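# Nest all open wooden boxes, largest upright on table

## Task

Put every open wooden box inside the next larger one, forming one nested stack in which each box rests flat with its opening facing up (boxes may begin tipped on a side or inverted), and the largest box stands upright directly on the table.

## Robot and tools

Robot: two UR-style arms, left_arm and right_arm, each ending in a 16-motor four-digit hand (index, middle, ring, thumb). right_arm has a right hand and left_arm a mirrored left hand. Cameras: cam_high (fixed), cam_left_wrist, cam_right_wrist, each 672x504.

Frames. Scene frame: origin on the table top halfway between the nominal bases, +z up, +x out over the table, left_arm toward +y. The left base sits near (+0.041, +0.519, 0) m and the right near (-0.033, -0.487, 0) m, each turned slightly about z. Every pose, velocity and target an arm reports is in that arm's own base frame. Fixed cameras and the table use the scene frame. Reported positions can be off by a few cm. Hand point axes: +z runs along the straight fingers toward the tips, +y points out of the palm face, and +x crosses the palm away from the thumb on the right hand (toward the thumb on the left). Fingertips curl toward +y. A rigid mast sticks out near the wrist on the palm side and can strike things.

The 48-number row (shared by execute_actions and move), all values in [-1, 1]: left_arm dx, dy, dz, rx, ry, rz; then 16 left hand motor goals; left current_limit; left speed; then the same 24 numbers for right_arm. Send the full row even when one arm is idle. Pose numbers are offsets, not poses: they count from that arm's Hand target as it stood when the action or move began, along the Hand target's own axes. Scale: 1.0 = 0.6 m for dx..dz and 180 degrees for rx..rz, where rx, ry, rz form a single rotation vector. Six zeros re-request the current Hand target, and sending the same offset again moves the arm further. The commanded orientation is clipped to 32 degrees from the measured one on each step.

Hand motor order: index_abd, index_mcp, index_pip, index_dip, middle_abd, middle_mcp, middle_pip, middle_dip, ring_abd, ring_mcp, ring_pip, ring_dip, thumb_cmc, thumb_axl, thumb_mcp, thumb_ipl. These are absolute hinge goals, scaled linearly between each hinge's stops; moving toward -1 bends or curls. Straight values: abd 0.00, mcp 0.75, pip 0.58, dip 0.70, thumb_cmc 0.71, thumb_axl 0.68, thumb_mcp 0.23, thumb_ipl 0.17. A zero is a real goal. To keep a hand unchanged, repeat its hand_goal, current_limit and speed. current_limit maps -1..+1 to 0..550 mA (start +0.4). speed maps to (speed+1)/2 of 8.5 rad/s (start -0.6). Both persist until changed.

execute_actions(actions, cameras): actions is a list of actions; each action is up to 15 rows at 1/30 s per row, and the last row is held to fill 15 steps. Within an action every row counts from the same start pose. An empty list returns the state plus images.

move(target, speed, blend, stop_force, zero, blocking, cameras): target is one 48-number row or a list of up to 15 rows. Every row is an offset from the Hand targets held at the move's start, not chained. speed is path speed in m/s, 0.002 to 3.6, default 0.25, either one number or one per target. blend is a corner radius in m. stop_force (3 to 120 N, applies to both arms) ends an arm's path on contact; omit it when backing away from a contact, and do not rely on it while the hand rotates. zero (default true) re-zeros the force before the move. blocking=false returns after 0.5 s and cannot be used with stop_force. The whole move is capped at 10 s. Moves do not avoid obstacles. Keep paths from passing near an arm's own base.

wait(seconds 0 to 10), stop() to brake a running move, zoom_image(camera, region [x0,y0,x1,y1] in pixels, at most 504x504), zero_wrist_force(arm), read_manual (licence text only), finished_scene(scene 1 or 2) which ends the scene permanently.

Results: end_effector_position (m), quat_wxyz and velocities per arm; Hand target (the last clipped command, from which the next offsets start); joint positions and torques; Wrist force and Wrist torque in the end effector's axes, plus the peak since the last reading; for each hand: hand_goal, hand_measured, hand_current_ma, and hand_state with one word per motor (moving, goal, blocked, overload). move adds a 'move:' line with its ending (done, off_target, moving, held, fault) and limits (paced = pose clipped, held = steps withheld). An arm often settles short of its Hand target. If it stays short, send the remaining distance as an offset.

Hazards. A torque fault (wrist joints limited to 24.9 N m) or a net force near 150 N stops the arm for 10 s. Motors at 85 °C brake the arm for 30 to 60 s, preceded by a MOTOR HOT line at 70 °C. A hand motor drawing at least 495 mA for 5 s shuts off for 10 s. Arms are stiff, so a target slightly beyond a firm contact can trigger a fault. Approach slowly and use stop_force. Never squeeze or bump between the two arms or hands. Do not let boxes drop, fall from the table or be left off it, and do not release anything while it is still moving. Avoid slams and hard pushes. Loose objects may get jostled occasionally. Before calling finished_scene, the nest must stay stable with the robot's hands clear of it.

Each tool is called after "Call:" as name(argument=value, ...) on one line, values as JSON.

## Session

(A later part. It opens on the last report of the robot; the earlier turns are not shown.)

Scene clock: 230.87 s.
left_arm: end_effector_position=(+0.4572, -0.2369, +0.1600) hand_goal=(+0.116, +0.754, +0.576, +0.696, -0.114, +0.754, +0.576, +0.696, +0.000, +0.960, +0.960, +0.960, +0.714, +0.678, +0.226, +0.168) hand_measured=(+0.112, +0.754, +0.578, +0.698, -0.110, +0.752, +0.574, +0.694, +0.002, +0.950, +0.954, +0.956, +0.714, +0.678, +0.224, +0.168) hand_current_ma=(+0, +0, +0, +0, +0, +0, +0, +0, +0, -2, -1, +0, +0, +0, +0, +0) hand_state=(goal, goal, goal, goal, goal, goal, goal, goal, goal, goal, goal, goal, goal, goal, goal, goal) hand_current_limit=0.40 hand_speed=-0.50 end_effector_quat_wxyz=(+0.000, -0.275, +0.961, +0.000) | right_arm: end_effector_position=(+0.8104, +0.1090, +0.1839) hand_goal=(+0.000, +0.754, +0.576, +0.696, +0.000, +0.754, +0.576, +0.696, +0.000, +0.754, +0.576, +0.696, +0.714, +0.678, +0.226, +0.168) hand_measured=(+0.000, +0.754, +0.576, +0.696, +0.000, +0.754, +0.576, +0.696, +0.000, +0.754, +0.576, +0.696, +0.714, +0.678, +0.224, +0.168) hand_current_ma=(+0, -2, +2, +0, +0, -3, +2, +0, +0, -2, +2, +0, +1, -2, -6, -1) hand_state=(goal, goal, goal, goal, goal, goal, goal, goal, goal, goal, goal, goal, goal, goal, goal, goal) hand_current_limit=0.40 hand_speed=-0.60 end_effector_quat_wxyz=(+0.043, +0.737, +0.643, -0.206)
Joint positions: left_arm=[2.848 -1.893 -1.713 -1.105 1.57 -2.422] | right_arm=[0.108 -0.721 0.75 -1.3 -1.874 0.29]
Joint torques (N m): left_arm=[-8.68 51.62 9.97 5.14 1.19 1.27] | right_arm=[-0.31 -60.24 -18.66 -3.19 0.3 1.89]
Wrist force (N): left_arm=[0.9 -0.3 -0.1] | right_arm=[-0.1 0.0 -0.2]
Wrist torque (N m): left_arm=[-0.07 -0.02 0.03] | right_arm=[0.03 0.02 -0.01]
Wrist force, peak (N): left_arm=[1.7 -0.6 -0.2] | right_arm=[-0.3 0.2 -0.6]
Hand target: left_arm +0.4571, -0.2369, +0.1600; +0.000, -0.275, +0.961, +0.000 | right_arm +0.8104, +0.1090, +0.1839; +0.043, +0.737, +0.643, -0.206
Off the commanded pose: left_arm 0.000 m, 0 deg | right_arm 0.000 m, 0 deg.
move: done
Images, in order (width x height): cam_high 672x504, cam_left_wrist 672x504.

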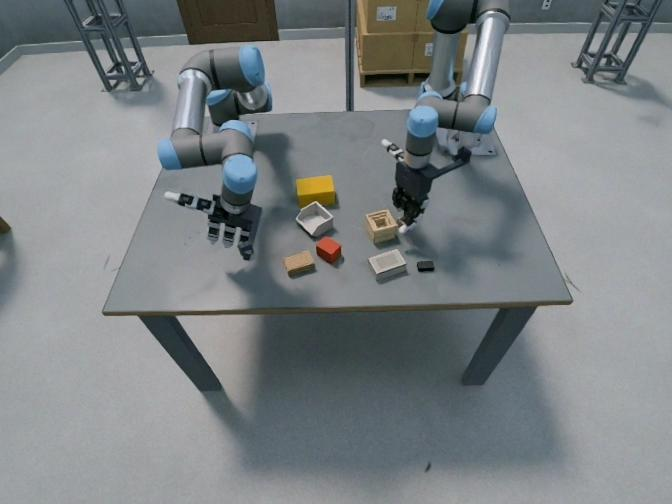

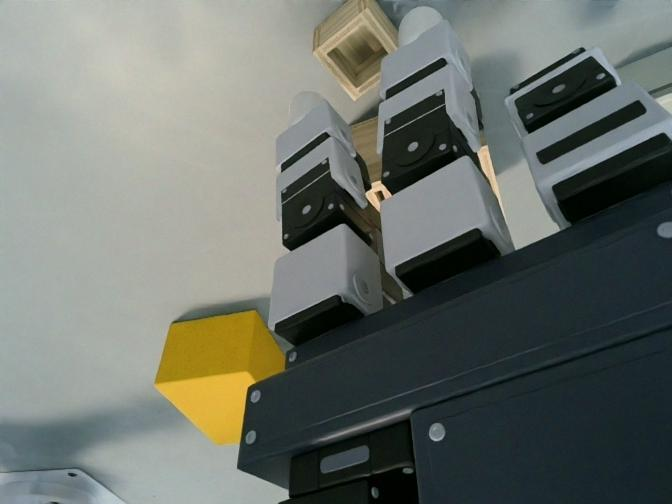

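Call:
move(target=[0,0,0.035,0,0,0,0.115,0.754,0.576,0.696,-0.115,0.754,0.576,0.696,0,0.96,0.96,0.96,0.714,0.678,0.226,0.168,0.4,-0.5,0,0,0,0,0,0,0,0.754,0.576,0.696,0,0.754,0.576,0.696,0,0.754,0.576,0.696,0.714,0.678,0.226,0.168,0.4,-0.6], speed=0.04, stop_force=3)

Call:
move(target=[0,0,0,0,0,0,-0.2,0.754,0.576,0.696,0.2,0.754,0.576,0.696,0,0.96,0.96,0.96,0.714,0.678,0.226,0.168,0,-0.85,0,0,0,0,0,0,0,0.754,0.576,0.696,0,0.754,0.576,0.696,0,0.754,0.576,0.696,0.714,0.678,0.226,0.168,0.4,-0.6], speed=0.04, cameras=["cam_left_wrist","cam_high"])

Call:
zoom_image(camera="cam_left_wrist", region=[220, 0, 470, 150])

Scene clock: 234.33 s.
left_arm: end_effector_position=(+0.4571, -0.2369, +0.1390) hand_goal=(+0.116, +0.754, +0.576, +0.696, -0.114, +0.754, +0.576, +0.696, +0.000, +0.960, +0.960, +0.960, +0.714, +0.678, +0.226, +0.168) hand_measured=(+0.112, +0.754, +0.578, +0.698, -0.110, +0.752, +0.574, +0.694, +0.002, +0.950, +0.954, +0.956, +0.714, +0.678, +0.224, +0.168) hand_current_ma=(+0, +0, +0, +0, +0, +0, +0, +0, +0, -2, -1, +0, +0, +0, +0, +0) hand_state=(goal, goal, goal, goal, goal, goal, goal, goal, goal, goal, goal, goal, goal, goal, goal, goal) hand_current_limit=0.40 hand_speed=-0.50 end_effector_quat_wxyz=(+0.000, -0.275, +0.961, +0.000) | right_arm: end_effector_position=(+0.8104, +0.1090, +0.1839) hand_goal=(+0.000, +0.754, +0.576, +0.696, +0.000, +0.754, +0.576, +0.696, +0.000, +0.754, +0.576, +0.696, +0.714, +0.678, +0.226, +0.168) hand_measured=(+0.000, +0.754, +0.576, +0.696, +0.000, +0.754, +0.576, +0.696, +0.000, +0.754, +0.576, +0.696, +0.714, +0.678, +0.224, +0.168) hand_current_ma=(+0, -2, +2, +0, +0, -3, +2, +0, +0, -2, +2, +0, +1, -2, -6, -1) hand_state=(goal, goal, goal, goal, goal, goal, goal, goal, goal, goal, goal, goal, goal, goal, goal, goal) hand_current_limit=0.40 hand_speed=-0.60 end_effector_quat_wxyz=(+0.043, +0.737, +0.643, -0.206)
Joint positions: left_arm=[2.848 -1.917 -1.741 -1.054 1.57 -2.422] | right_arm=[0.108 -0.721 0.75 -1.3 -1.874 0.29]
Joint torques (N m): left_arm=[-8.17 26.16 7.67 5.04 1.09 -0.44] | right_arm=[-0.61 -59.83 -18.4 -3.29 0.36 1.94]
Wrist force (N): left_arm=[0.6 -0.2 0.0] | right_arm=[0.2 -0.1 -0.1]
Wrist torque (N m): left_arm=[-0.06 0.02 0.00] | right_arm=[0.00 -0.02 0.01]
Wrist force, peak (N): left_arm=[1.4 0.1 0.3] | right_arm=[0.2 -0.3 -0.6]
Hand target: left_arm +0.4571, -0.2369, +0.1390; +0.000, -0.275, +0.961, +0.000 | right_arm +0.8104, +0.1090, +0.1839; +0.043, +0.737, +0.643, -0.206
Off the commanded pose: left_arm 0.000 m, 0 deg | right_arm 0.000 m, 0 deg.
move: done

Scene clock: 234.83 s.
left_arm: end_effector_position=(+0.4571, -0.2369, +0.1390) hand_goal=(-0.200, +0.754, +0.576, +0.696, +0.200, +0.754, +0.576, +0.696, +0.000, +0.960, +0.960, +0.960, +0.714, +0.678, +0.226, +0.168) hand_measured=(+0.042, +0.754, +0.578, +0.698, -0.042, +0.752, +0.574, +0.694, +0.002, +0.950, +0.954, +0.956, +0.714, +0.678, +0.224, +0.168) hand_current_ma=(+272, +0, +0, +0, -275, +0, +0, +0, +0, -2, -1, +0, +0, +0, +0, +0) hand_state=(blocked, goal, goal, goal, blocked, goal, goal, goal, goal, goal, goal, goal, goal, goal, goal, goal) hand_current_limit=0.00 hand_speed=-0.85 end_effector_quat_wxyz=(+0.000, -0.275, +0.961, +0.000) | right_arm: end_effector_position=(+0.8104, +0.1090, +0.1839) hand_goal=(+0.000, +0.754, +0.576, +0.696, +0.000, +0.754, +0.576, +0.696, +0.000, +0.754, +0.576, +0.696, +0.714, +0.678, +0.226, +0.168) hand_measured=(+0.000, +0.754, +0.576, +0.696, +0.000, +0.754, +0.576, +0.696, +0.000, +0.754, +0.576, +0.696, +0.714, +0.678, +0.224, +0.168) hand_current_ma=(+0, -2, +2, +0, +0, -3, +2, +0, +0, -2, +2, +0, +1, -2, -6, -1) hand_state=(goal, goal, goal, goal, goal, goal, goal, goal, goal, goal, goal, goal, goal, goal, goal, goal) hand_current_limit=0.40 hand_speed=-0.60 end_effector_quat_wxyz=(+0.043, +0.737, +0.643, -0.206)
Joint positions: left_arm=[2.848 -1.917 -1.741 -1.054 1.57 -2.422] | right_arm=[0.108 -0.721 0.75 -1.3 -1.874 0.29]
Joint torques (N m): left_arm=[-7.91 26.62 8.44 4.92 0.99 -0.78] | right_arm=[0.2 -60.1 -17.75 -3.1 0.29 1.98]
Wrist force (N): left_arm=[1.1 -0.5 0.0] | right_arm=[-0.1 -0.1 -0.4]
Wrist torque (N m): left_arm=[-0.11 -0.05 0.05] | right_arm=[0.02 0.01 -0.02]
Wrist force, peak (N): left_arm=[1.1 -0.5 0.2] | right_arm=[0.2 -0.2 -0.4]
Hand target: left_arm +0.4571, -0.2369, +0.1390; +0.000, -0.275, +0.961, +0.000 | right_arm +0.8104, +0.1090, +0.1839; +0.043, +0.737, +0.643, -0.206
Off the commanded pose: left_arm 0.000 m, 0 deg | right_arm 0.000 m, 0 deg.
move: done
Images, in order (width x height): cam_high 672x504, cam_left_wrist 672x504.

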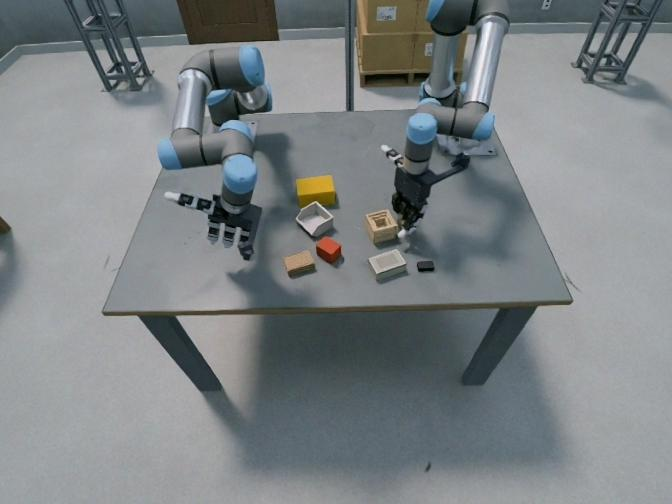

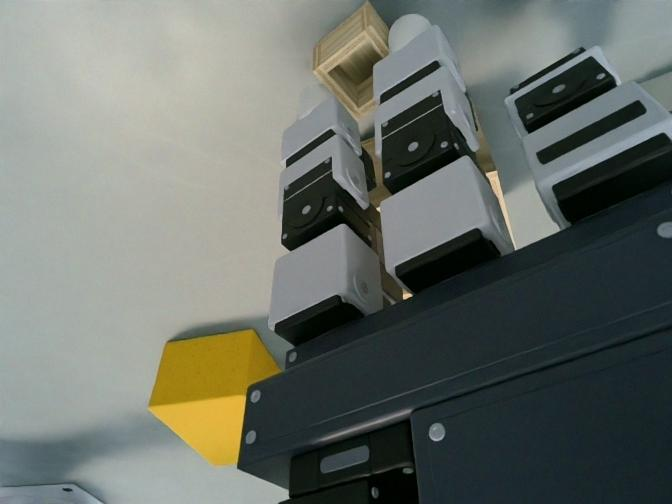

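Scaled by 2.016.

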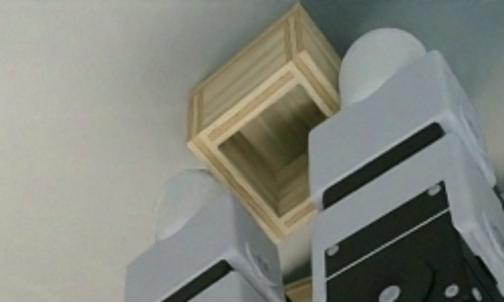

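Call:
move(target=[[0,0,-0.125,0,0,0,-0.2,0.754,0.576,0.696,0.2,0.754,0.576,0.696,0,0.96,0.96,0.96,0.714,0.678,0.226,0.168,0,-0.85,0,0,0,0,0,0,0,0.754,0.576,0.696,0,0.754,0.576,0.696,0,0.754,0.576,0.696,0.714,0.678,0.226,0.168,0.4,-0.6],[-0.2362,-0.1988,-0.1183,0,0,0.0872,-0.2,0.754,0.576,0.696,0.2,0.754,0.576,0.696,0,0.96,0.96,0.96,0.714,0.678,0.226,0.168,0,-0.85,0,0,0,0,0,0,0,0.754,0.576,0.696,0,0.754,0.576,0.696,0,0.754,0.576,0.696,0.714,0.678,0.226,0.168,0.4,-0.6]], speed=0.15, blend=0.01, cameras=["cam_left_wrist","cam_high"])

Call:
zoom_image(camera="cam_left_wrist", region=[80, 50, 330, 250])

Call:
zoom_image(camera="cam_left_wrist", region=[220, 0, 470, 150])

Scene clock: 239.50 s.
left_arm: end_effector_position=(+0.6404, -0.2631, +0.2101) hand_goal=(-0.200, +0.754, +0.576, +0.696, +0.200, +0.754, +0.576, +0.696, +0.000, +0.960, +0.960, +0.960, +0.714, +0.678, +0.226, +0.168) hand_measured=(+0.040, +0.754, +0.578, +0.698, -0.042, +0.752, +0.574, +0.694, +0.002, +0.950, +0.954, +0.956, +0.714, +0.678, +0.224, +0.168) hand_current_ma=(+275, +0, +0, +0, -275, +0, +0, +0, +0, -2, -1, +0, +0, +0, +0, +0) hand_state=(blocked, goal, goal, goal, blocked, goal, goal, goal, goal, goal, goal, goal, goal, goal, goal, goal) hand_current_limit=0.00 hand_speed=-0.85 end_effector_quat_wxyz=(+0.000, -0.141, +0.990, +0.000) | right_arm: end_effector_position=(+0.8104, +0.1090, +0.1839) hand_goal=(+0.000, +0.754, +0.576, +0.696, +0.000, +0.754, +0.576, +0.696, +0.000, +0.754, +0.576, +0.696, +0.714, +0.678, +0.226, +0.168) hand_measured=(+0.000, +0.754, +0.576, +0.696, +0.000, +0.754, +0.576, +0.696, +0.000, +0.754, +0.576, +0.696, +0.714, +0.678, +0.224, +0.168) hand_current_ma=(+0, -2, +2, +0, +0, -3, +2, +0, +0, -2, +2, +0, +1, -2, -6, -1) hand_state=(goal, goal, goal, goal, goal, goal, goal, goal, goal, goal, goal, goal, goal, goal, goal, goal) hand_current_limit=0.40 hand_speed=-0.60 end_effector_quat_wxyz=(+0.043, +0.737, +0.643, -0.206)
Joint positions: left_arm=[2.859 -2.244 -1.038 -1.43 1.57 -2.138] | right_arm=[0.108 -0.721 0.75 -1.3 -1.874 0.29]
Joint torques (N m): left_arm=[7.04 42.61 37.36 0 0.06 1.19] | right_arm=[0.26 -59.57 -18.7 -3.21 0.29 2.2]
Wrist force (N): left_arm=[1.2 -0.5 0.4] | right_arm=[-0.1 -0.2 -0.4]
Wrist torque (N m): left_arm=[-0.09 -0.06 0.04] | right_arm=[0.01 0.03 -0.02]
Wrist force, peak (N): left_arm=[1.2 -0.2 1.9] | right_arm=[0.3 -0.3 -0.5]
Hand target: left_arm +0.6405, -0.2631, +0.2101; +0.000, -0.141, +0.990, +0.000 | right_arm +0.8104, +0.1090, +0.1839; +0.043, +0.737, +0.643, -0.206
Off the commanded pose: left_arm 0.000 m, 0 deg | right_arm 0.000 m, 0 deg.
move: done
Images, in order (width x height): cam_high 672x504, cam_left_wrist 672x504.

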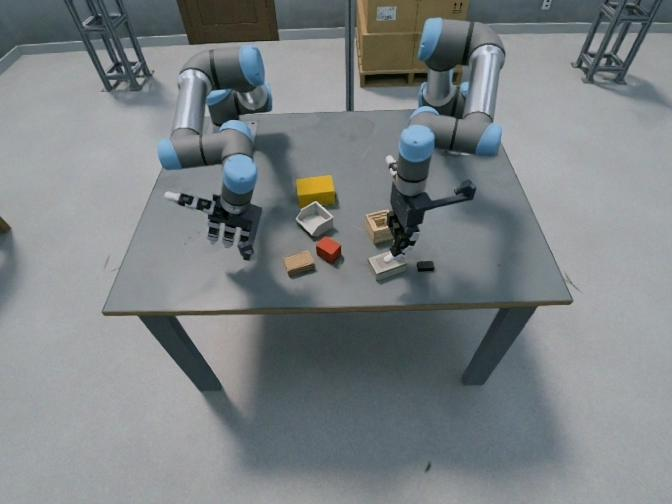

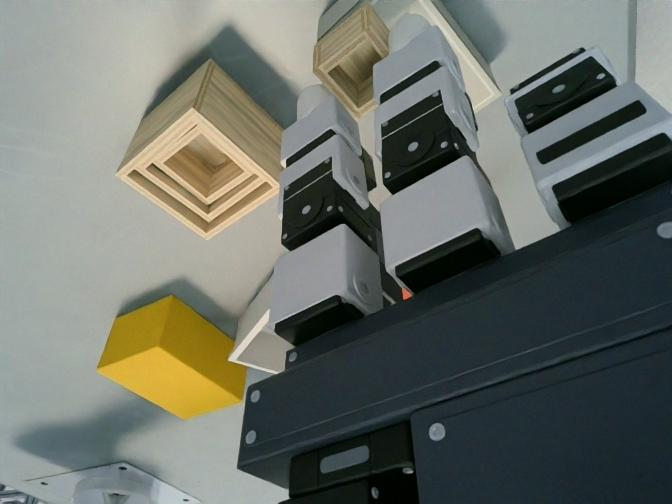

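Scaled by 2.016.

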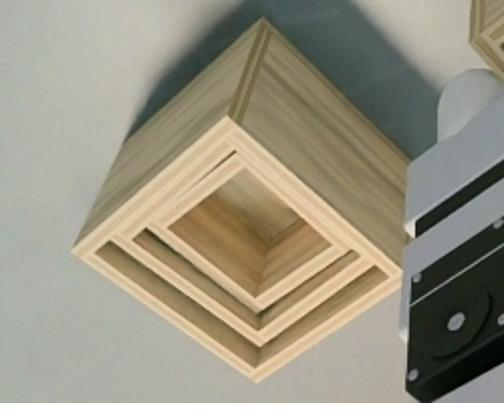

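Scaled by 2.016.

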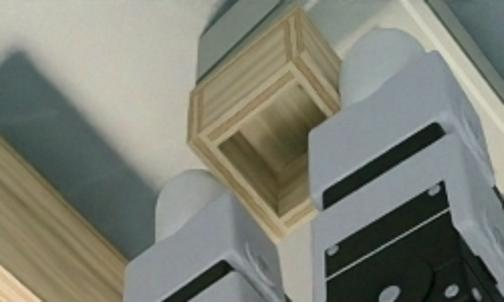

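Call:
zoom_image(camera="cam_left_wrist", region=[120, 90, 290, 245])

Scaled by 2.965.

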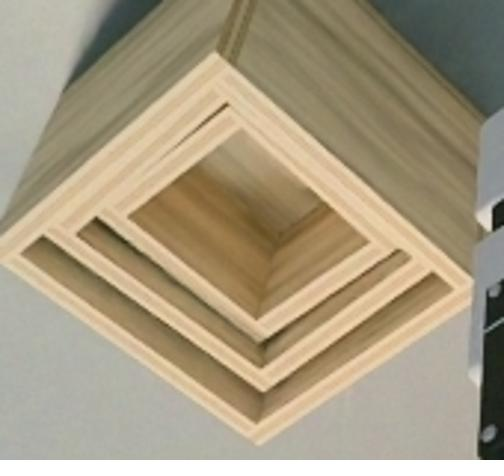

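Call:
move(target=[[0,0,-0.0198,0,0,0,-0.2,0.754,0.576,0.696,0.2,0.754,0.576,0.696,0,0.96,0.96,0.96,0.714,0.678,0.226,0.168,0,-0.85,0,0,0,0,0,0,0,0.754,0.576,0.696,0,0.754,0.576,0.696,0,0.754,0.576,0.696,0.714,0.678,0.226,0.168,0.4,-0.6],[0.2278,-0.0195,-0.0198,0,0,0,-0.2,0.754,0.576,0.696,0.2,0.754,0.576,0.696,0,0.96,0.96,0.96,0.714,0.678,0.226,0.168,0,-0.85,0,0,0,0,0,0,0,0.754,0.576,0.696,0,0.754,0.576,0.696,0,0.754,0.576,0.696,0.714,0.678,0.226,0.168,0.4,-0.6]], speed=0.12, blend=0.008, cameras=["cam_left_wrist","cam_high"])

Call:
zoom_image(camera="cam_high", region=[350, 170, 430, 250])

Call:
zoom_image(camera="cam_left_wrist", region=[220, 0, 470, 150])

Scene clock: 244.83 s.
left_arm: end_effector_position=(+0.5126, -0.3126, +0.2220) hand_goal=(-0.200, +0.754, +0.576, +0.696, +0.200, +0.754, +0.576, +0.696, +0.000, +0.960, +0.960, +0.960, +0.714, +0.678, +0.226, +0.168) hand_measured=(+0.040, +0.754, +0.578, +0.698, -0.042, +0.752, +0.574, +0.694, +0.002, +0.950, +0.954, +0.956, +0.714, +0.678, +0.224, +0.168) hand_current_ma=(+275, +0, +0, +0, -275, +0, +0, +0, +0, -2, -1, +0, +0, +0, +0, +0) hand_state=(blocked, goal, goal, goal, blocked, goal, goal, goal, goal, goal, goal, goal, goal, goal, goal, goal) hand_current_limit=0.00 hand_speed=-0.85 end_effector_quat_wxyz=(+0.000, -0.141, +0.990, +0.000) | right_arm: end_effector_position=(+0.8104, +0.1090, +0.1839) hand_goal=(+0.000, +0.754, +0.576, +0.696, +0.000, +0.754, +0.576, +0.696, +0.000, +0.754, +0.576, +0.696, +0.714, +0.678, +0.226, +0.168) hand_measured=(+0.000, +0.754, +0.576, +0.696, +0.000, +0.754, +0.576, +0.696, +0.000, +0.754, +0.576, +0.696, +0.714, +0.678, +0.224, +0.168) hand_current_ma=(+0, -2, +2, +0, +0, -3, +2, +0, +0, -2, +2, +0, +1, -2, -6, -1) hand_state=(goal, goal, goal, goal, goal, goal, goal, goal, goal, goal, goal, goal, goal, goal, goal, goal) hand_current_limit=0.40 hand_speed=-0.60 end_effector_quat_wxyz=(+0.043, +0.737, +0.643, -0.206)
Joint positions: left_arm=[2.732 -2.023 -1.359 -1.33 1.57 -2.264] | right_arm=[0.108 -0.721 0.75 -1.3 -1.874 0.29]
Joint torques (N m): left_arm=[-9.13 61.41 9.22 5.05 0.46 -1.08] | right_arm=[-0.28 -59.99 -17.47 -3.33 0.54 2.18]
Wrist force (N): left_arm=[1.2 -0.2 0.3] | right_arm=[-0.2 -0.3 -0.4]
Wrist torque (N m): left_arm=[-0.06 -0.07 0.23] | right_arm=[-0.01 0.03 -0.03]
Wrist force, peak (N): left_arm=[2.1 -0.4 -0.1] | right_arm=[-0.2 -0.4 -0.6]
Hand target: left_arm +0.5125, -0.3126, +0.2220; +0.000, -0.141, +0.990, +0.000 | right_arm +0.8104, +0.1090, +0.1839; +0.043, +0.737, +0.643, -0.206
Off the commanded pose: left_arm 0.000 m, 0 deg | right_arm 0.000 m, 0 deg.
move: done; blend cut to 0.0059 m at target 1
Images, in order (width x height): cam_high 672x504, cam_left_wrist 672x504.

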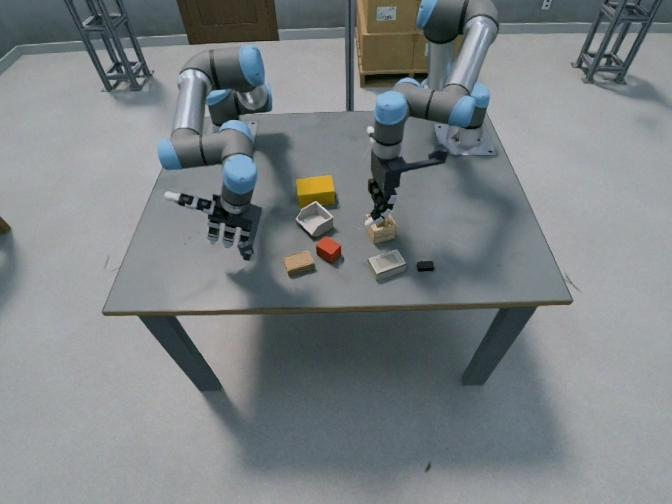

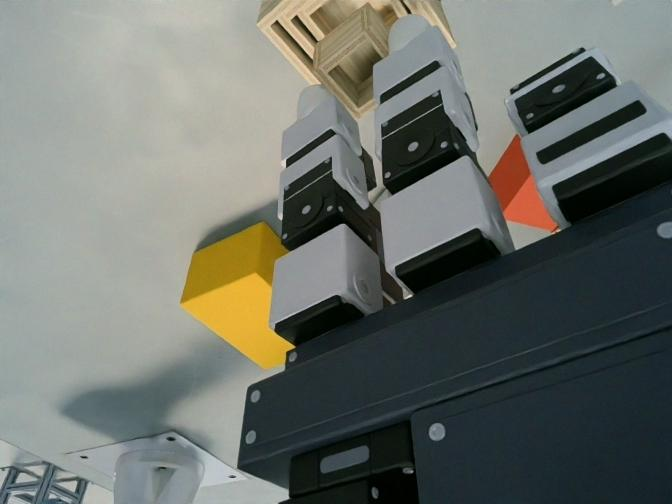

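Scaled by 6.300.

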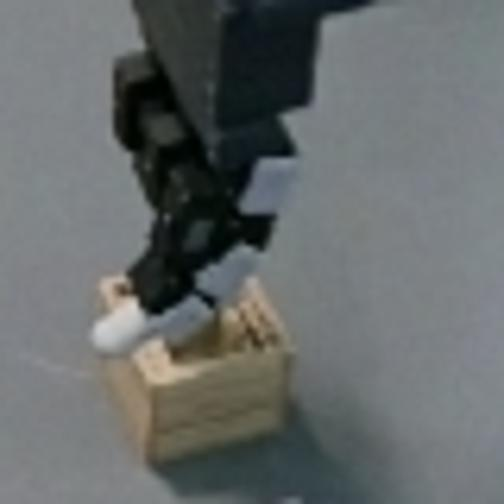

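Scaled by 2.016.

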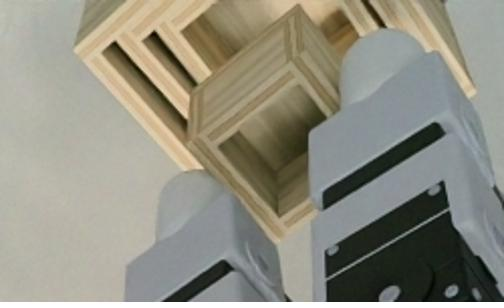

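Call:
move(target=[0,0,0.0625,0,0,0,-0.2,0.754,0.576,0.696,0.2,0.754,0.576,0.696,0,0.96,0.96,0.96,0.714,0.678,0.226,0.168,0,-0.85,0,0,0,0,0,0,0,0.754,0.576,0.696,0,0.754,0.576,0.696,0,0.754,0.576,0.696,0.714,0.678,0.226,0.168,0.4,-0.6], speed=0.025, stop_force=3, cameras=["cam_left_wrist","cam_high"])

Call:
zoom_image(camera="cam_high", region=[350, 180, 420, 250])

Call:
zoom_image(camera="cam_left_wrist", region=[220, 0, 470, 150])

Scene clock: 248.13 s.
left_arm: end_effector_position=(+0.5126, -0.3126, +0.1845) hand_goal=(-0.200, +0.754, +0.576, +0.696, +0.200, +0.754, +0.576, +0.696, +0.000, +0.960, +0.960, +0.960, +0.714, +0.678, +0.226, +0.168) hand_measured=(+0.040, +0.754, +0.578, +0.698, -0.042, +0.752, +0.574, +0.694, +0.002, +0.950, +0.954, +0.956, +0.714, +0.678, +0.224, +0.168) hand_current_ma=(+275, +0, +0, +0, -275, +0, +0, +0, +0, -2, -1, +0, +0, +0, +0, +0) hand_state=(blocked, goal, goal, goal, blocked, goal, goal, goal, goal, goal, goal, goal, goal, goal, goal, goal) hand_current_limit=0.00 hand_speed=-0.85 end_effector_quat_wxyz=(+0.000, -0.141, +0.990, +0.000) | right_arm: end_effector_position=(+0.8104, +0.1090, +0.1839) hand_goal=(+0.000, +0.754, +0.576, +0.696, +0.000, +0.754, +0.576, +0.696, +0.000, +0.754, +0.576, +0.696, +0.714, +0.678, +0.226, +0.168) hand_measured=(+0.000, +0.754, +0.576, +0.696, +0.000, +0.754, +0.576, +0.696, +0.000, +0.754, +0.576, +0.696, +0.714, +0.678, +0.224, +0.168) hand_current_ma=(+0, -2, +2, +0, +0, -3, +2, +0, +0, -2, +2, +0, +1, -2, -6, -1) hand_state=(goal, goal, goal, goal, goal, goal, goal, goal, goal, goal, goal, goal, goal, goal, goal, goal) hand_current_limit=0.40 hand_speed=-0.60 end_effector_quat_wxyz=(+0.043, +0.737, +0.643, -0.206)
Joint positions: left_arm=[2.732 -2.048 -1.42 -1.243 1.57 -2.264] | right_arm=[0.108 -0.721 0.75 -1.3 -1.874 0.29]
Joint torques (N m): left_arm=[-8.28 33.46 10.01 5.16 0.99 -1.09] | right_arm=[0.26 -59.6 -17.85 -3.33 0.48 2.28]
Wrist force (N): left_arm=[1.1 -0.3 -0.2] | right_arm=[-0.1 -0.3 -0.4]
Wrist torque (N m): left_arm=[-0.01 -0.02 0.22] | right_arm=[-0.01 0.02 -0.02]
Wrist force, peak (N): left_arm=[1.6 0.0 -0.1] | right_arm=[-0.1 -0.2 -0.8]
Hand target: left_arm +0.5126, -0.3126, +0.1845; +0.000, -0.141, +0.990, +0.000 | right_arm +0.8104, +0.1090, +0.1839; +0.043, +0.737, +0.643, -0.206
Off the commanded pose: left_arm 0.000 m, 0 deg | right_arm 0.000 m, 0 deg.
move: done
Images, in order (width x height): cam_high 672x504, cam_left_wrist 672x504.

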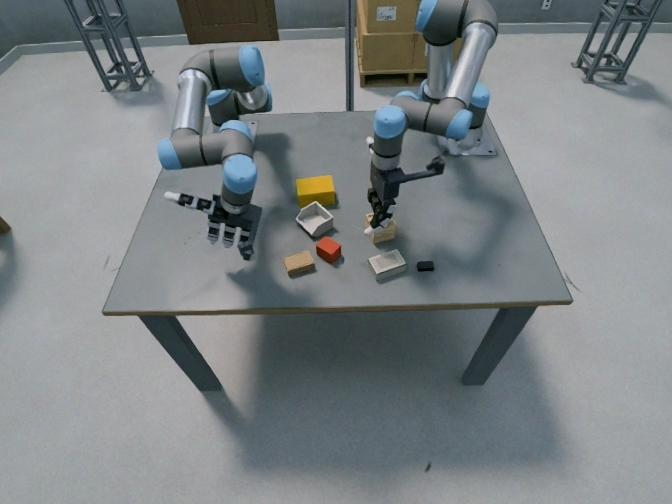

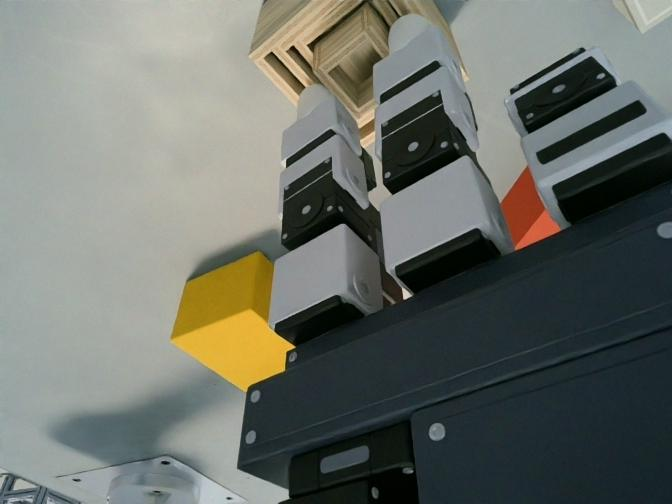

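Scaled by 7.200.

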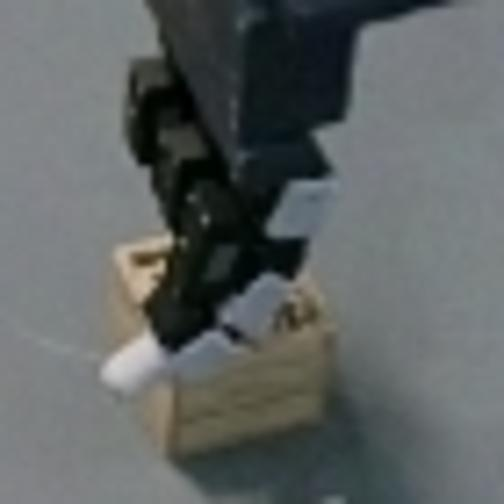

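Scaled by 2.016.

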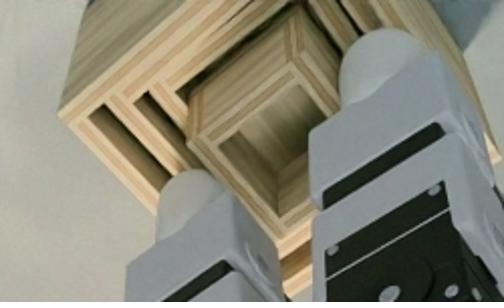

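Call:
move(target=[0,0,0.0035,0,0,0,-0.2,0.754,0.576,0.696,0.2,0.754,0.576,0.696,0,0.96,0.96,0.96,0.714,0.678,0.226,0.168,0,-0.85,0,0,0,0,0,0,0,0.754,0.576,0.696,0,0.754,0.576,0.696,0,0.754,0.576,0.696,0.714,0.678,0.226,0.168,0.4,-0.6], speed=0.02, stop_force=3)

Scene clock: 250.33 s.
left_arm: end_effector_position=(+0.5126, -0.3126, +0.1837) hand_goal=(-0.200, +0.754, +0.576, +0.696, +0.200, +0.754, +0.576, +0.696, +0.000, +0.960, +0.960, +0.960, +0.714, +0.678, +0.226, +0.168) hand_measured=(+0.040, +0.754, +0.578, +0.698, -0.042, +0.752, +0.574, +0.694, +0.002, +0.950, +0.954, +0.956, +0.714, +0.678, +0.224, +0.168) hand_current_ma=(+275, +0, +0, +0, -275, +0, +0, +0, +0, -2, -1, +0, +0, +0, +0, +0) hand_state=(blocked, goal, goal, goal, blocked, goal, goal, goal, goal, goal, goal, goal, goal, goal, goal, goal) hand_current_limit=0.00 hand_speed=-0.85 end_effector_quat_wxyz=(+0.000, -0.141, +0.990, +0.000) | right_arm: end_effector_position=(+0.8104, +0.1090, +0.1839) hand_goal=(+0.000, +0.754, +0.576, +0.696, +0.000, +0.754, +0.576, +0.696, +0.000, +0.754, +0.576, +0.696, +0.714, +0.678, +0.226, +0.168) hand_measured=(+0.000, +0.754, +0.576, +0.696, +0.000, +0.754, +0.576, +0.696, +0.000, +0.754, +0.576, +0.696, +0.714, +0.678, +0.224, +0.168) hand_current_ma=(+0, -2, +2, +0, +0, -3, +2, +0, +0, -2, +2, +0, +1, -2, -6, -1) hand_state=(goal, goal, goal, goal, goal, goal, goal, goal, goal, goal, goal, goal, goal, goal, goal, goal) hand_current_limit=0.40 hand_speed=-0.60 end_effector_quat_wxyz=(+0.043, +0.737, +0.643, -0.206)
Joint positions: left_arm=[2.732 -2.049 -1.422 -1.242 1.57 -2.264] | right_arm=[0.108 -0.721 0.75 -1.3 -1.874 0.29]
Joint torques (N m): left_arm=[-7.01 57.15 34.25 0.14 0.96 -1.1] | right_arm=[-0.4 -59.92 -18.41 -3.48 0.47 2.11]
Wrist force (N): left_arm=[1.1 0.3 -4.1] | right_arm=[-0.3 -0.1 -0.2]
Wrist torque (N m): left_arm=[0.37 -0.08 0.21] | right_arm=[0.00 0.03 -0.03]
Wrist force, peak (N): left_arm=[1.0 -0.4 -5.4] | right_arm=[-0.3 -0.1 -0.7]
Hand target: left_arm +0.5126, -0.3126, +0.1837; +0.000, -0.141, +0.990, +0.000 (not the last commanded pose) | right_arm +0.8104, +0.1090, +0.1839; +0.043, +0.737, +0.643, -0.206
Off the commanded pose: left_arm 0.001 m, 0 deg | right_arm 0.000 m, 0 deg.
move: contact (left_arm)

Call:
execute_actions(actions=[[[0,0,-0.0017,0,0,0,-0.2,0.754,0.576,0.696,0.2,0.754,0.576,0.696,0,0.96,0.96,0.96,0.714,0.678,0.226,0.168,0,-0.85,0,0,0,0,0,0,0,0.754,0.576,0.696,0,0.754,0.576,0.696,0,0.754,0.576,0.696,0.714,0.678,0.226,0.168,0.4,-0.6]],[[0,0,0,0,0,0,0.13,0.754,0.576,0.696,-0.13,0.754,0.576,0.696,0,0.96,0.96,0.96,0.714,0.678,0.226,0.168,0.4,-0.5,0,0,0,0,0,0,0,0.754,0.576,0.696,0,0.754,0.576,0.696,0,0.754,0.576,0.696,0.714,0.678,0.226,0.168,0.4,-0.6]]], cameras=["cam_left_wrist","cam_high"])

Call:
zoom_image(camera="cam_left_wrist", region=[220, 0, 470, 150])

Scene clock: 253.90 s.
left_arm: end_effector_position=(+0.5126, -0.3126, +0.1847) hand_goal=(+0.130, +0.754, +0.576, +0.696, -0.130, +0.754, +0.576, +0.696, +0.000, +0.960, +0.960, +0.960, +0.714, +0.678, +0.226, +0.168) hand_measured=(+0.100, +0.754, +0.578, +0.698, -0.088, +0.752, +0.574, +0.694, +0.002, +0.950, +0.954, +0.956, +0.714, +0.678, +0.224, +0.168) hand_current_ma=(-12, +0, +0, +0, +23, +0, +0, +0, +0, -2, -1, +0, +0, +0, +0, +0) hand_state=(blocked, goal, goal, goal, blocked, goal, goal, goal, goal, goal, goal, goal, goal, goal, goal, goal) hand_current_limit=0.40 hand_speed=-0.50 end_effector_quat_wxyz=(+0.000, -0.141, +0.990, +0.000) | right_arm: end_effector_position=(+0.8104, +0.1090, +0.1839) hand_goal=(+0.000, +0.754, +0.576, +0.696, +0.000, +0.754, +0.576, +0.696, +0.000, +0.754, +0.576, +0.696, +0.714, +0.678, +0.226, +0.168) hand_measured=(+0.000, +0.754, +0.576, +0.696, +0.000, +0.754, +0.576, +0.696, +0.000, +0.754, +0.576, +0.696, +0.714, +0.678, +0.224, +0.168) hand_current_ma=(+0, -2, +2, +0, +0, -3, +2, +0, +0, -2, +2, +0, +1, -2, -6, -1) hand_state=(goal, goal, goal, goal, goal, goal, goal, goal, goal, goal, goal, goal, goal, goal, goal, goal) hand_current_limit=0.40 hand_speed=-0.60 end_effector_quat_wxyz=(+0.043, +0.737, +0.643, -0.206)
Joint positions: left_arm=[2.732 -2.048 -1.42 -1.244 1.57 -2.264] | right_arm=[0.108 -0.721 0.75 -1.3 -1.874 0.29]
Joint torques (N m): left_arm=[-3.98 53.57 30.22 1.41 1.03 -1.08] | right_arm=[0.02 -60.14 -17.44 -3.46 0.4 2.35]
Wrist force (N): left_arm=[1.3 -0.3 -2.7] | right_arm=[-0.1 -0.3 -0.4]
Wrist torque (N m): left_arm=[0.19 0.01 0.23] | right_arm=[0.00 0.03 -0.02]
Wrist force, peak (N): left_arm=[1.3 0.0 -4.9] | right_arm=[-0.4 -0.2 -0.6]
Hand target: left_arm +0.5126, -0.3126, +0.1847; +0.000, -0.141, +0.990, +0.000 | right_arm +0.8104, +0.1090, +0.1839; +0.043, +0.737, +0.643, -0.206
Off the commanded pose: left_arm 0.000 m, 0 deg | right_arm 0.000 m, 0 deg.
Images, in order (width x height): cam_high 672x504, cam_left_wrist 672x504.

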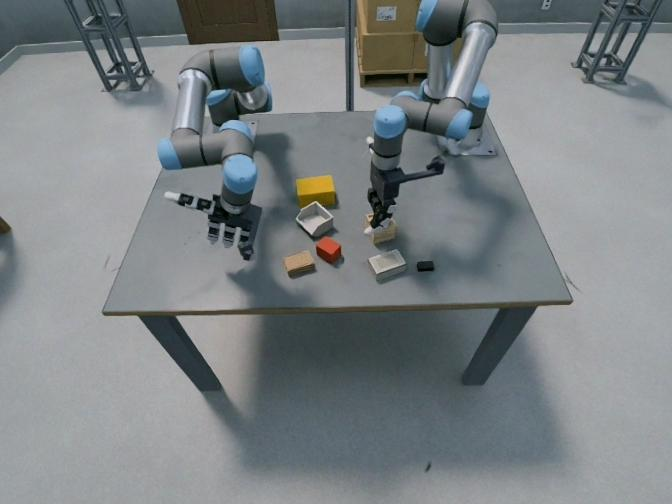

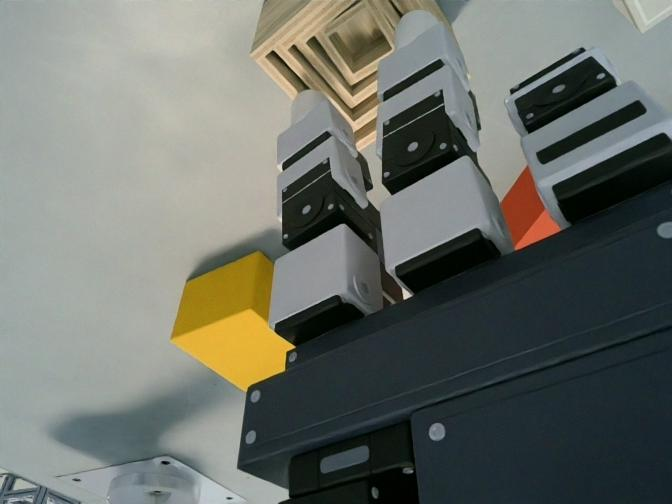

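Scaled by 2.016.

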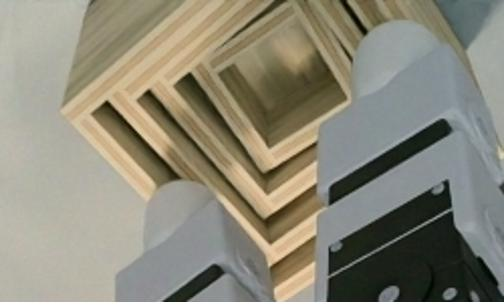

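Call:
move(target=[[0,0,-0.05,0,0,0,0.12,0.754,0.576,0.696,-0.12,0.754,0.576,0.696,0,0.96,0.96,0.96,0.714,0.678,0.226,0.168,0.4,-0.6,0,0,0,0,0,0,0,0.754,0.576,0.696,0,0.754,0.576,0.696,0,0.754,0.576,0.696,0.714,0.678,0.226,0.168,0.4,-0.6],[-0.18,0.01,-0.05,0,0,0,0.12,0.754,0.576,0.696,-0.12,0.754,0.576,0.696,0,0.96,0.96,0.96,0.714,0.678,0.226,0.168,0.4,-0.6,0,0,0,0,0,0,0,0.754,0.576,0.696,0,0.754,0.576,0.696,0,0.754,0.576,0.696,0.714,0.678,0.226,0.168,0.4,-0.6]], speed=0.15, blend=0.01, cameras=["cam_left_wrist","cam_high"])

Call:
zoom_image(camera="cam_left_wrist", region=[120, 90, 290, 245])

Call:
zoom_image(camera="cam_high", region=[350, 190, 420, 250])

Scene clock: 256.30 s.
left_arm: end_effector_position=(+0.6145, -0.2766, +0.2147) hand_goal=(+0.120, +0.754, +0.576, +0.696, -0.120, +0.754, +0.576, +0.696, +0.000, +0.960, +0.960, +0.960, +0.714, +0.678, +0.226, +0.168) hand_measured=(+0.116, +0.754, +0.578, +0.698, -0.116, +0.752, +0.574, +0.694, +0.002, +0.950, +0.954, +0.956, +0.714, +0.678, +0.224, +0.168) hand_current_ma=(+0, +0, +0, +0, +0, +0, +0, +0, +0, -2, -1, +0, +0, +0, +0, +0) hand_state=(goal, goal, goal, goal, goal, goal, goal, goal, goal, goal, goal, goal, goal, goal, goal, goal) hand_current_limit=0.40 hand_speed=-0.60 end_effector_quat_wxyz=(+0.000, -0.141, +0.990, +0.000) | right_arm: end_effector_position=(+0.8104, +0.1090, +0.1839) hand_goal=(+0.000, +0.754, +0.576, +0.696, +0.000, +0.754, +0.576, +0.696, +0.000, +0.754, +0.576, +0.696, +0.714, +0.678, +0.226, +0.168) hand_measured=(+0.000, +0.754, +0.576, +0.696, +0.000, +0.754, +0.576, +0.696, +0.000, +0.754, +0.576, +0.696, +0.714, +0.678, +0.224, +0.168) hand_current_ma=(+0, -2, +2, +0, +0, -3, +2, +0, +0, -2, +2, +0, +1, -2, -6, -1) hand_state=(goal, goal, goal, goal, goal, goal, goal, goal, goal, goal, goal, goal, goal, goal, goal, goal) hand_current_limit=0.40 hand_speed=-0.60 end_effector_quat_wxyz=(+0.043, +0.737, +0.643, -0.206)
Joint positions: left_arm=[2.831 -2.197 -1.105 -1.41 1.57 -2.165] | right_arm=[0.108 -0.721 0.75 -1.3 -1.874 0.29]
Joint torques (N m): left_arm=[6.43 41.57 37.52 0.15 -1.61 1.14] | right_arm=[-0.26 -59.8 -17.66 -3.41 0.48 2.43]
Wrist force (N): left_arm=[1.2 0.1 -0.1] | right_arm=[0.1 -0.4 -0.4]
Wrist torque (N m): left_arm=[0.02 -0.07 0.03] | right_arm=[-0.01 0.00 0.00]
Wrist force, peak (N): left_arm=[1.2 -0.4 -3.3] | right_arm=[-0.4 -0.3 -0.5]
Hand target: left_arm +0.6145, -0.2766, +0.2147; +0.000, -0.141, +0.990, +0.000 | right_arm +0.8104, +0.1090, +0.1839; +0.043, +0.737, +0.643, -0.206
Off the commanded pose: left_arm 0.000 m, 0 deg | right_arm 0.000 m, 0 deg.
move: done
Images, in order (width x height): cam_high 672x504, cam_left_wrist 672x504.

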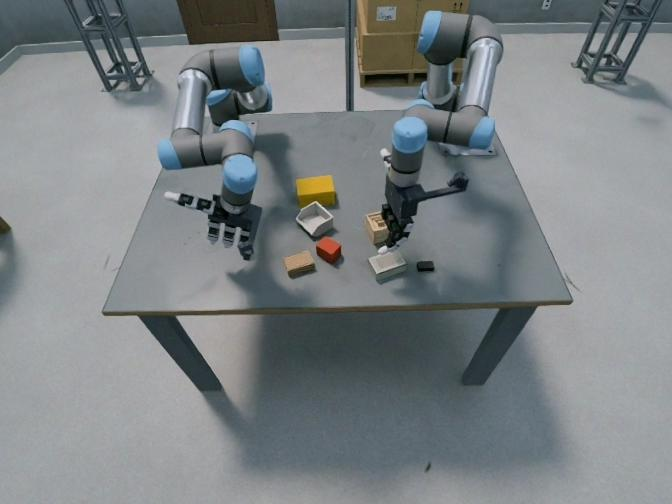

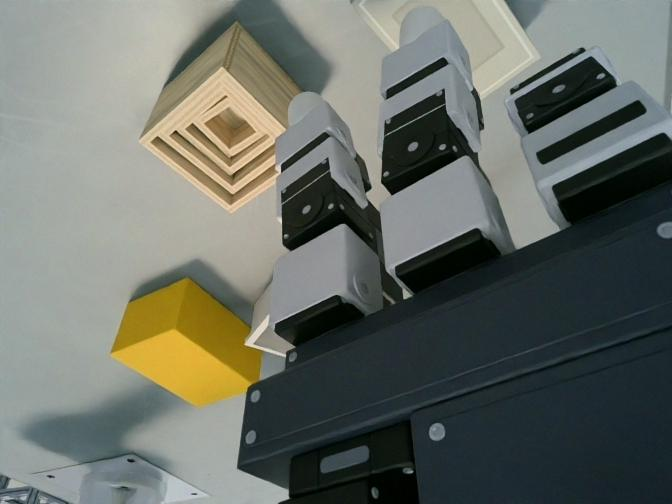

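Scaled by 2.965.

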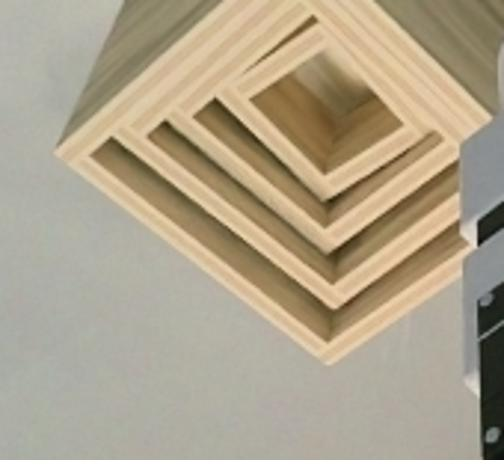

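Scaled by 7.200.

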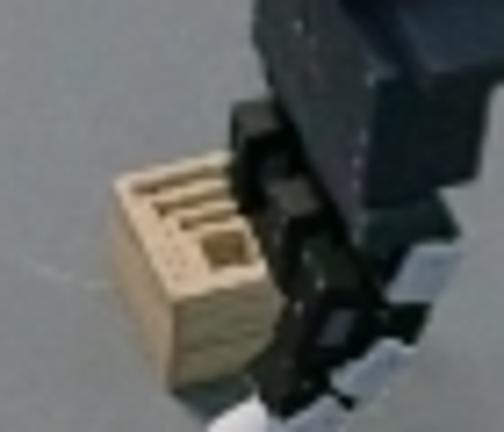

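Call:
zoom_image(camera="cam_left_wrist", region=[170, 85, 290, 185])

Scaled by 4.200.

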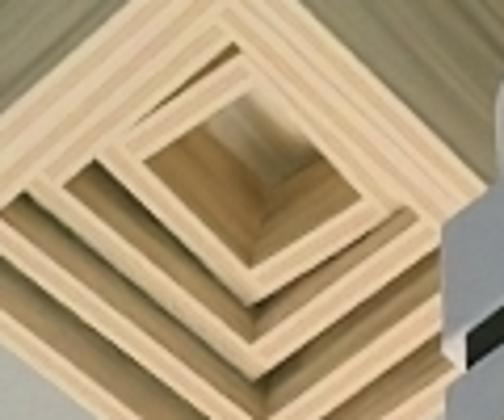

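Call:
move(target=[[0,0,-0.0333,0,0,-0.255,0.12,0.754,0.576,0.696,-0.12,0.754,0.576,0.696,0,0.96,0.96,0.96,0.714,0.678,0.226,0.168,0.4,-0.6,0,0,0,0,0,0,0,0.754,0.576,0.696,0,0.754,0.576,0.696,0,0.754,0.576,0.696,0.714,0.678,0.226,0.168,0.4,-0.6],[0.1433,0.1246,0.0245,0,0,-0.255,0.0,0.754,0.576,0.696,0.0,0.754,0.576,0.696,0,0.96,0.96,0.96,0.714,0.678,0.226,0.168,0.4,-0.6,0,0,0,0,0,0,0,0.754,0.576,0.696,0,0.754,0.576,0.696,0,0.754,0.576,0.696,0.714,0.678,0.226,0.168,0.4,-0.6]], speed=0.2, blend=0.02, cameras=["cam_left_wrist","cam_high"])

Call:
zoom_image(camera="cam_high", region=[355, 200, 410, 250])

Call:
zoom_image(camera="cam_left_wrist", region=[100, 80, 300, 260])

Scene clock: 262.83 s.
left_arm: end_effector_position=(+0.5111, -0.2289, +0.2000) hand_goal=(+0.000, +0.754, +0.576, +0.696, +0.000, +0.754, +0.576, +0.696, +0.000, +0.960, +0.960, +0.960, +0.714, +0.678, +0.226, +0.168) hand_measured=(+0.002, +0.754, +0.578, +0.698, -0.002, +0.752, +0.574, +0.694, +0.002, +0.950, +0.954, +0.956, +0.714, +0.678, +0.224, +0.168) hand_current_ma=(+0, +0, +0, +0, +0, +0, +0, +0, +0, -2, -1, +0, +0, +0, +0, +0) hand_state=(goal, goal, goal, goal, goal, goal, goal, goal, goal, goal, goal, goal, goal, goal, goal, goal) hand_current_limit=0.40 hand_speed=-0.60 end_effector_quat_wxyz=(+0.000, -0.516, +0.856, +0.000) | right_arm: end_effector_position=(+0.8104, +0.1090, +0.1839) hand_goal=(+0.000, +0.754, +0.576, +0.696, +0.000, +0.754, +0.576, +0.696, +0.000, +0.754, +0.576, +0.696, +0.714, +0.678, +0.226, +0.168) hand_measured=(+0.000, +0.754, +0.576, +0.696, +0.000, +0.754, +0.576, +0.696, +0.000, +0.754, +0.576, +0.696, +0.714, +0.678, +0.224, +0.168) hand_current_ma=(+0, -2, +2, +0, +0, -3, +2, +0, +0, -2, +2, +0, +1, -2, -6, -1) hand_state=(goal, goal, goal, goal, goal, goal, goal, goal, goal, goal, goal, goal, goal, goal, goal, goal) hand_current_limit=0.40 hand_speed=-0.60 end_effector_quat_wxyz=(+0.043, +0.737, +0.643, -0.206)
Joint positions: left_arm=[2.955 -1.96 -1.509 -1.243 1.57 -2.842] | right_arm=[0.108 -0.721 0.75 -1.3 -1.874 0.29]
Joint torques (N m): left_arm=[6.46 56.95 10.01 5.01 -1.42 1.28] | right_arm=[-0.34 -60.13 -18.19 -3.52 0.5 2.32]
Wrist force (N): left_arm=[1.3 -0.5 -0.2] | right_arm=[-0.1 -0.2 -0.2]
Wrist torque (N m): left_arm=[-0.04 -0.06 0.07] | right_arm=[0.00 0.01 -0.02]
Wrist force, peak (N): left_arm=[1.4 -0.8 -0.4] | right_arm=[-0.2 -0.3 -0.6]
Hand target: left_arm +0.5111, -0.2289, +0.2000; +0.000, -0.516, +0.856, +0.000 | right_arm +0.8104, +0.1090, +0.1839; +0.043, +0.737, +0.643, -0.206
Off the commanded pose: left_arm 0.000 m, 0 deg | right_arm 0.000 m, 0 deg.
move: done
Images, in order (width x height): cam_high 672x504, cam_left_wrist 672x504.

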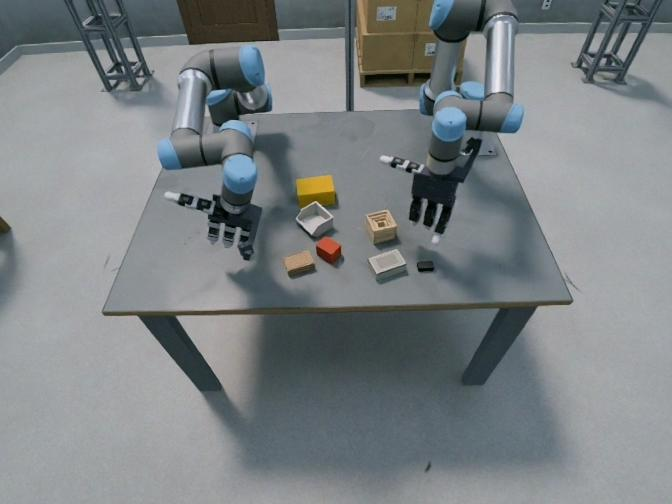

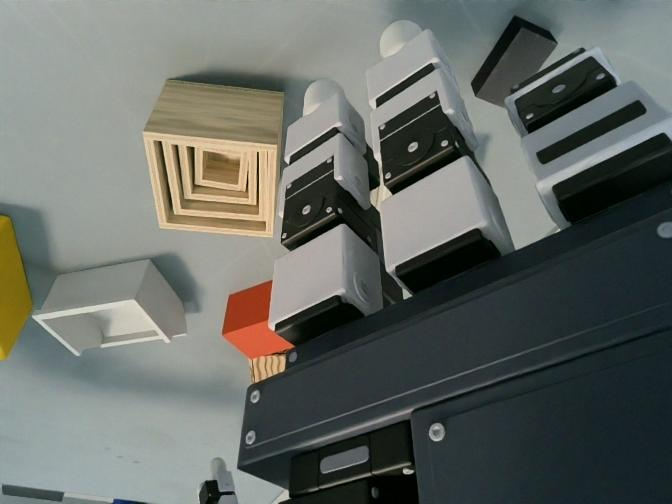

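Scaled by 9.164.

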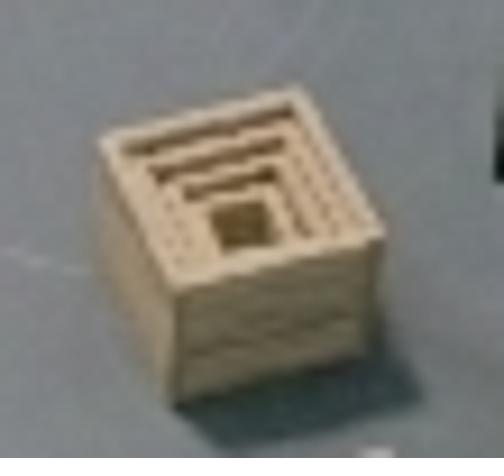

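Scaled by 2.520.

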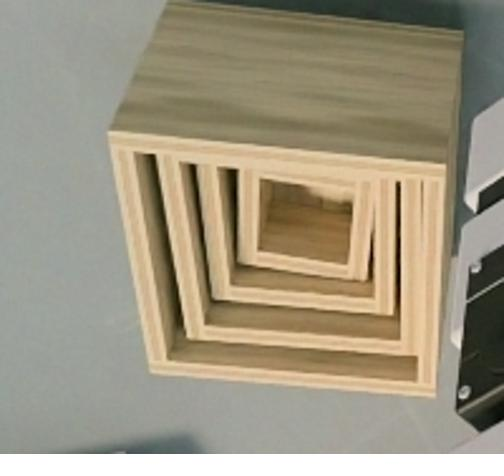

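Call:
finished_scene(scene=2)

The scene is finished: the task was done.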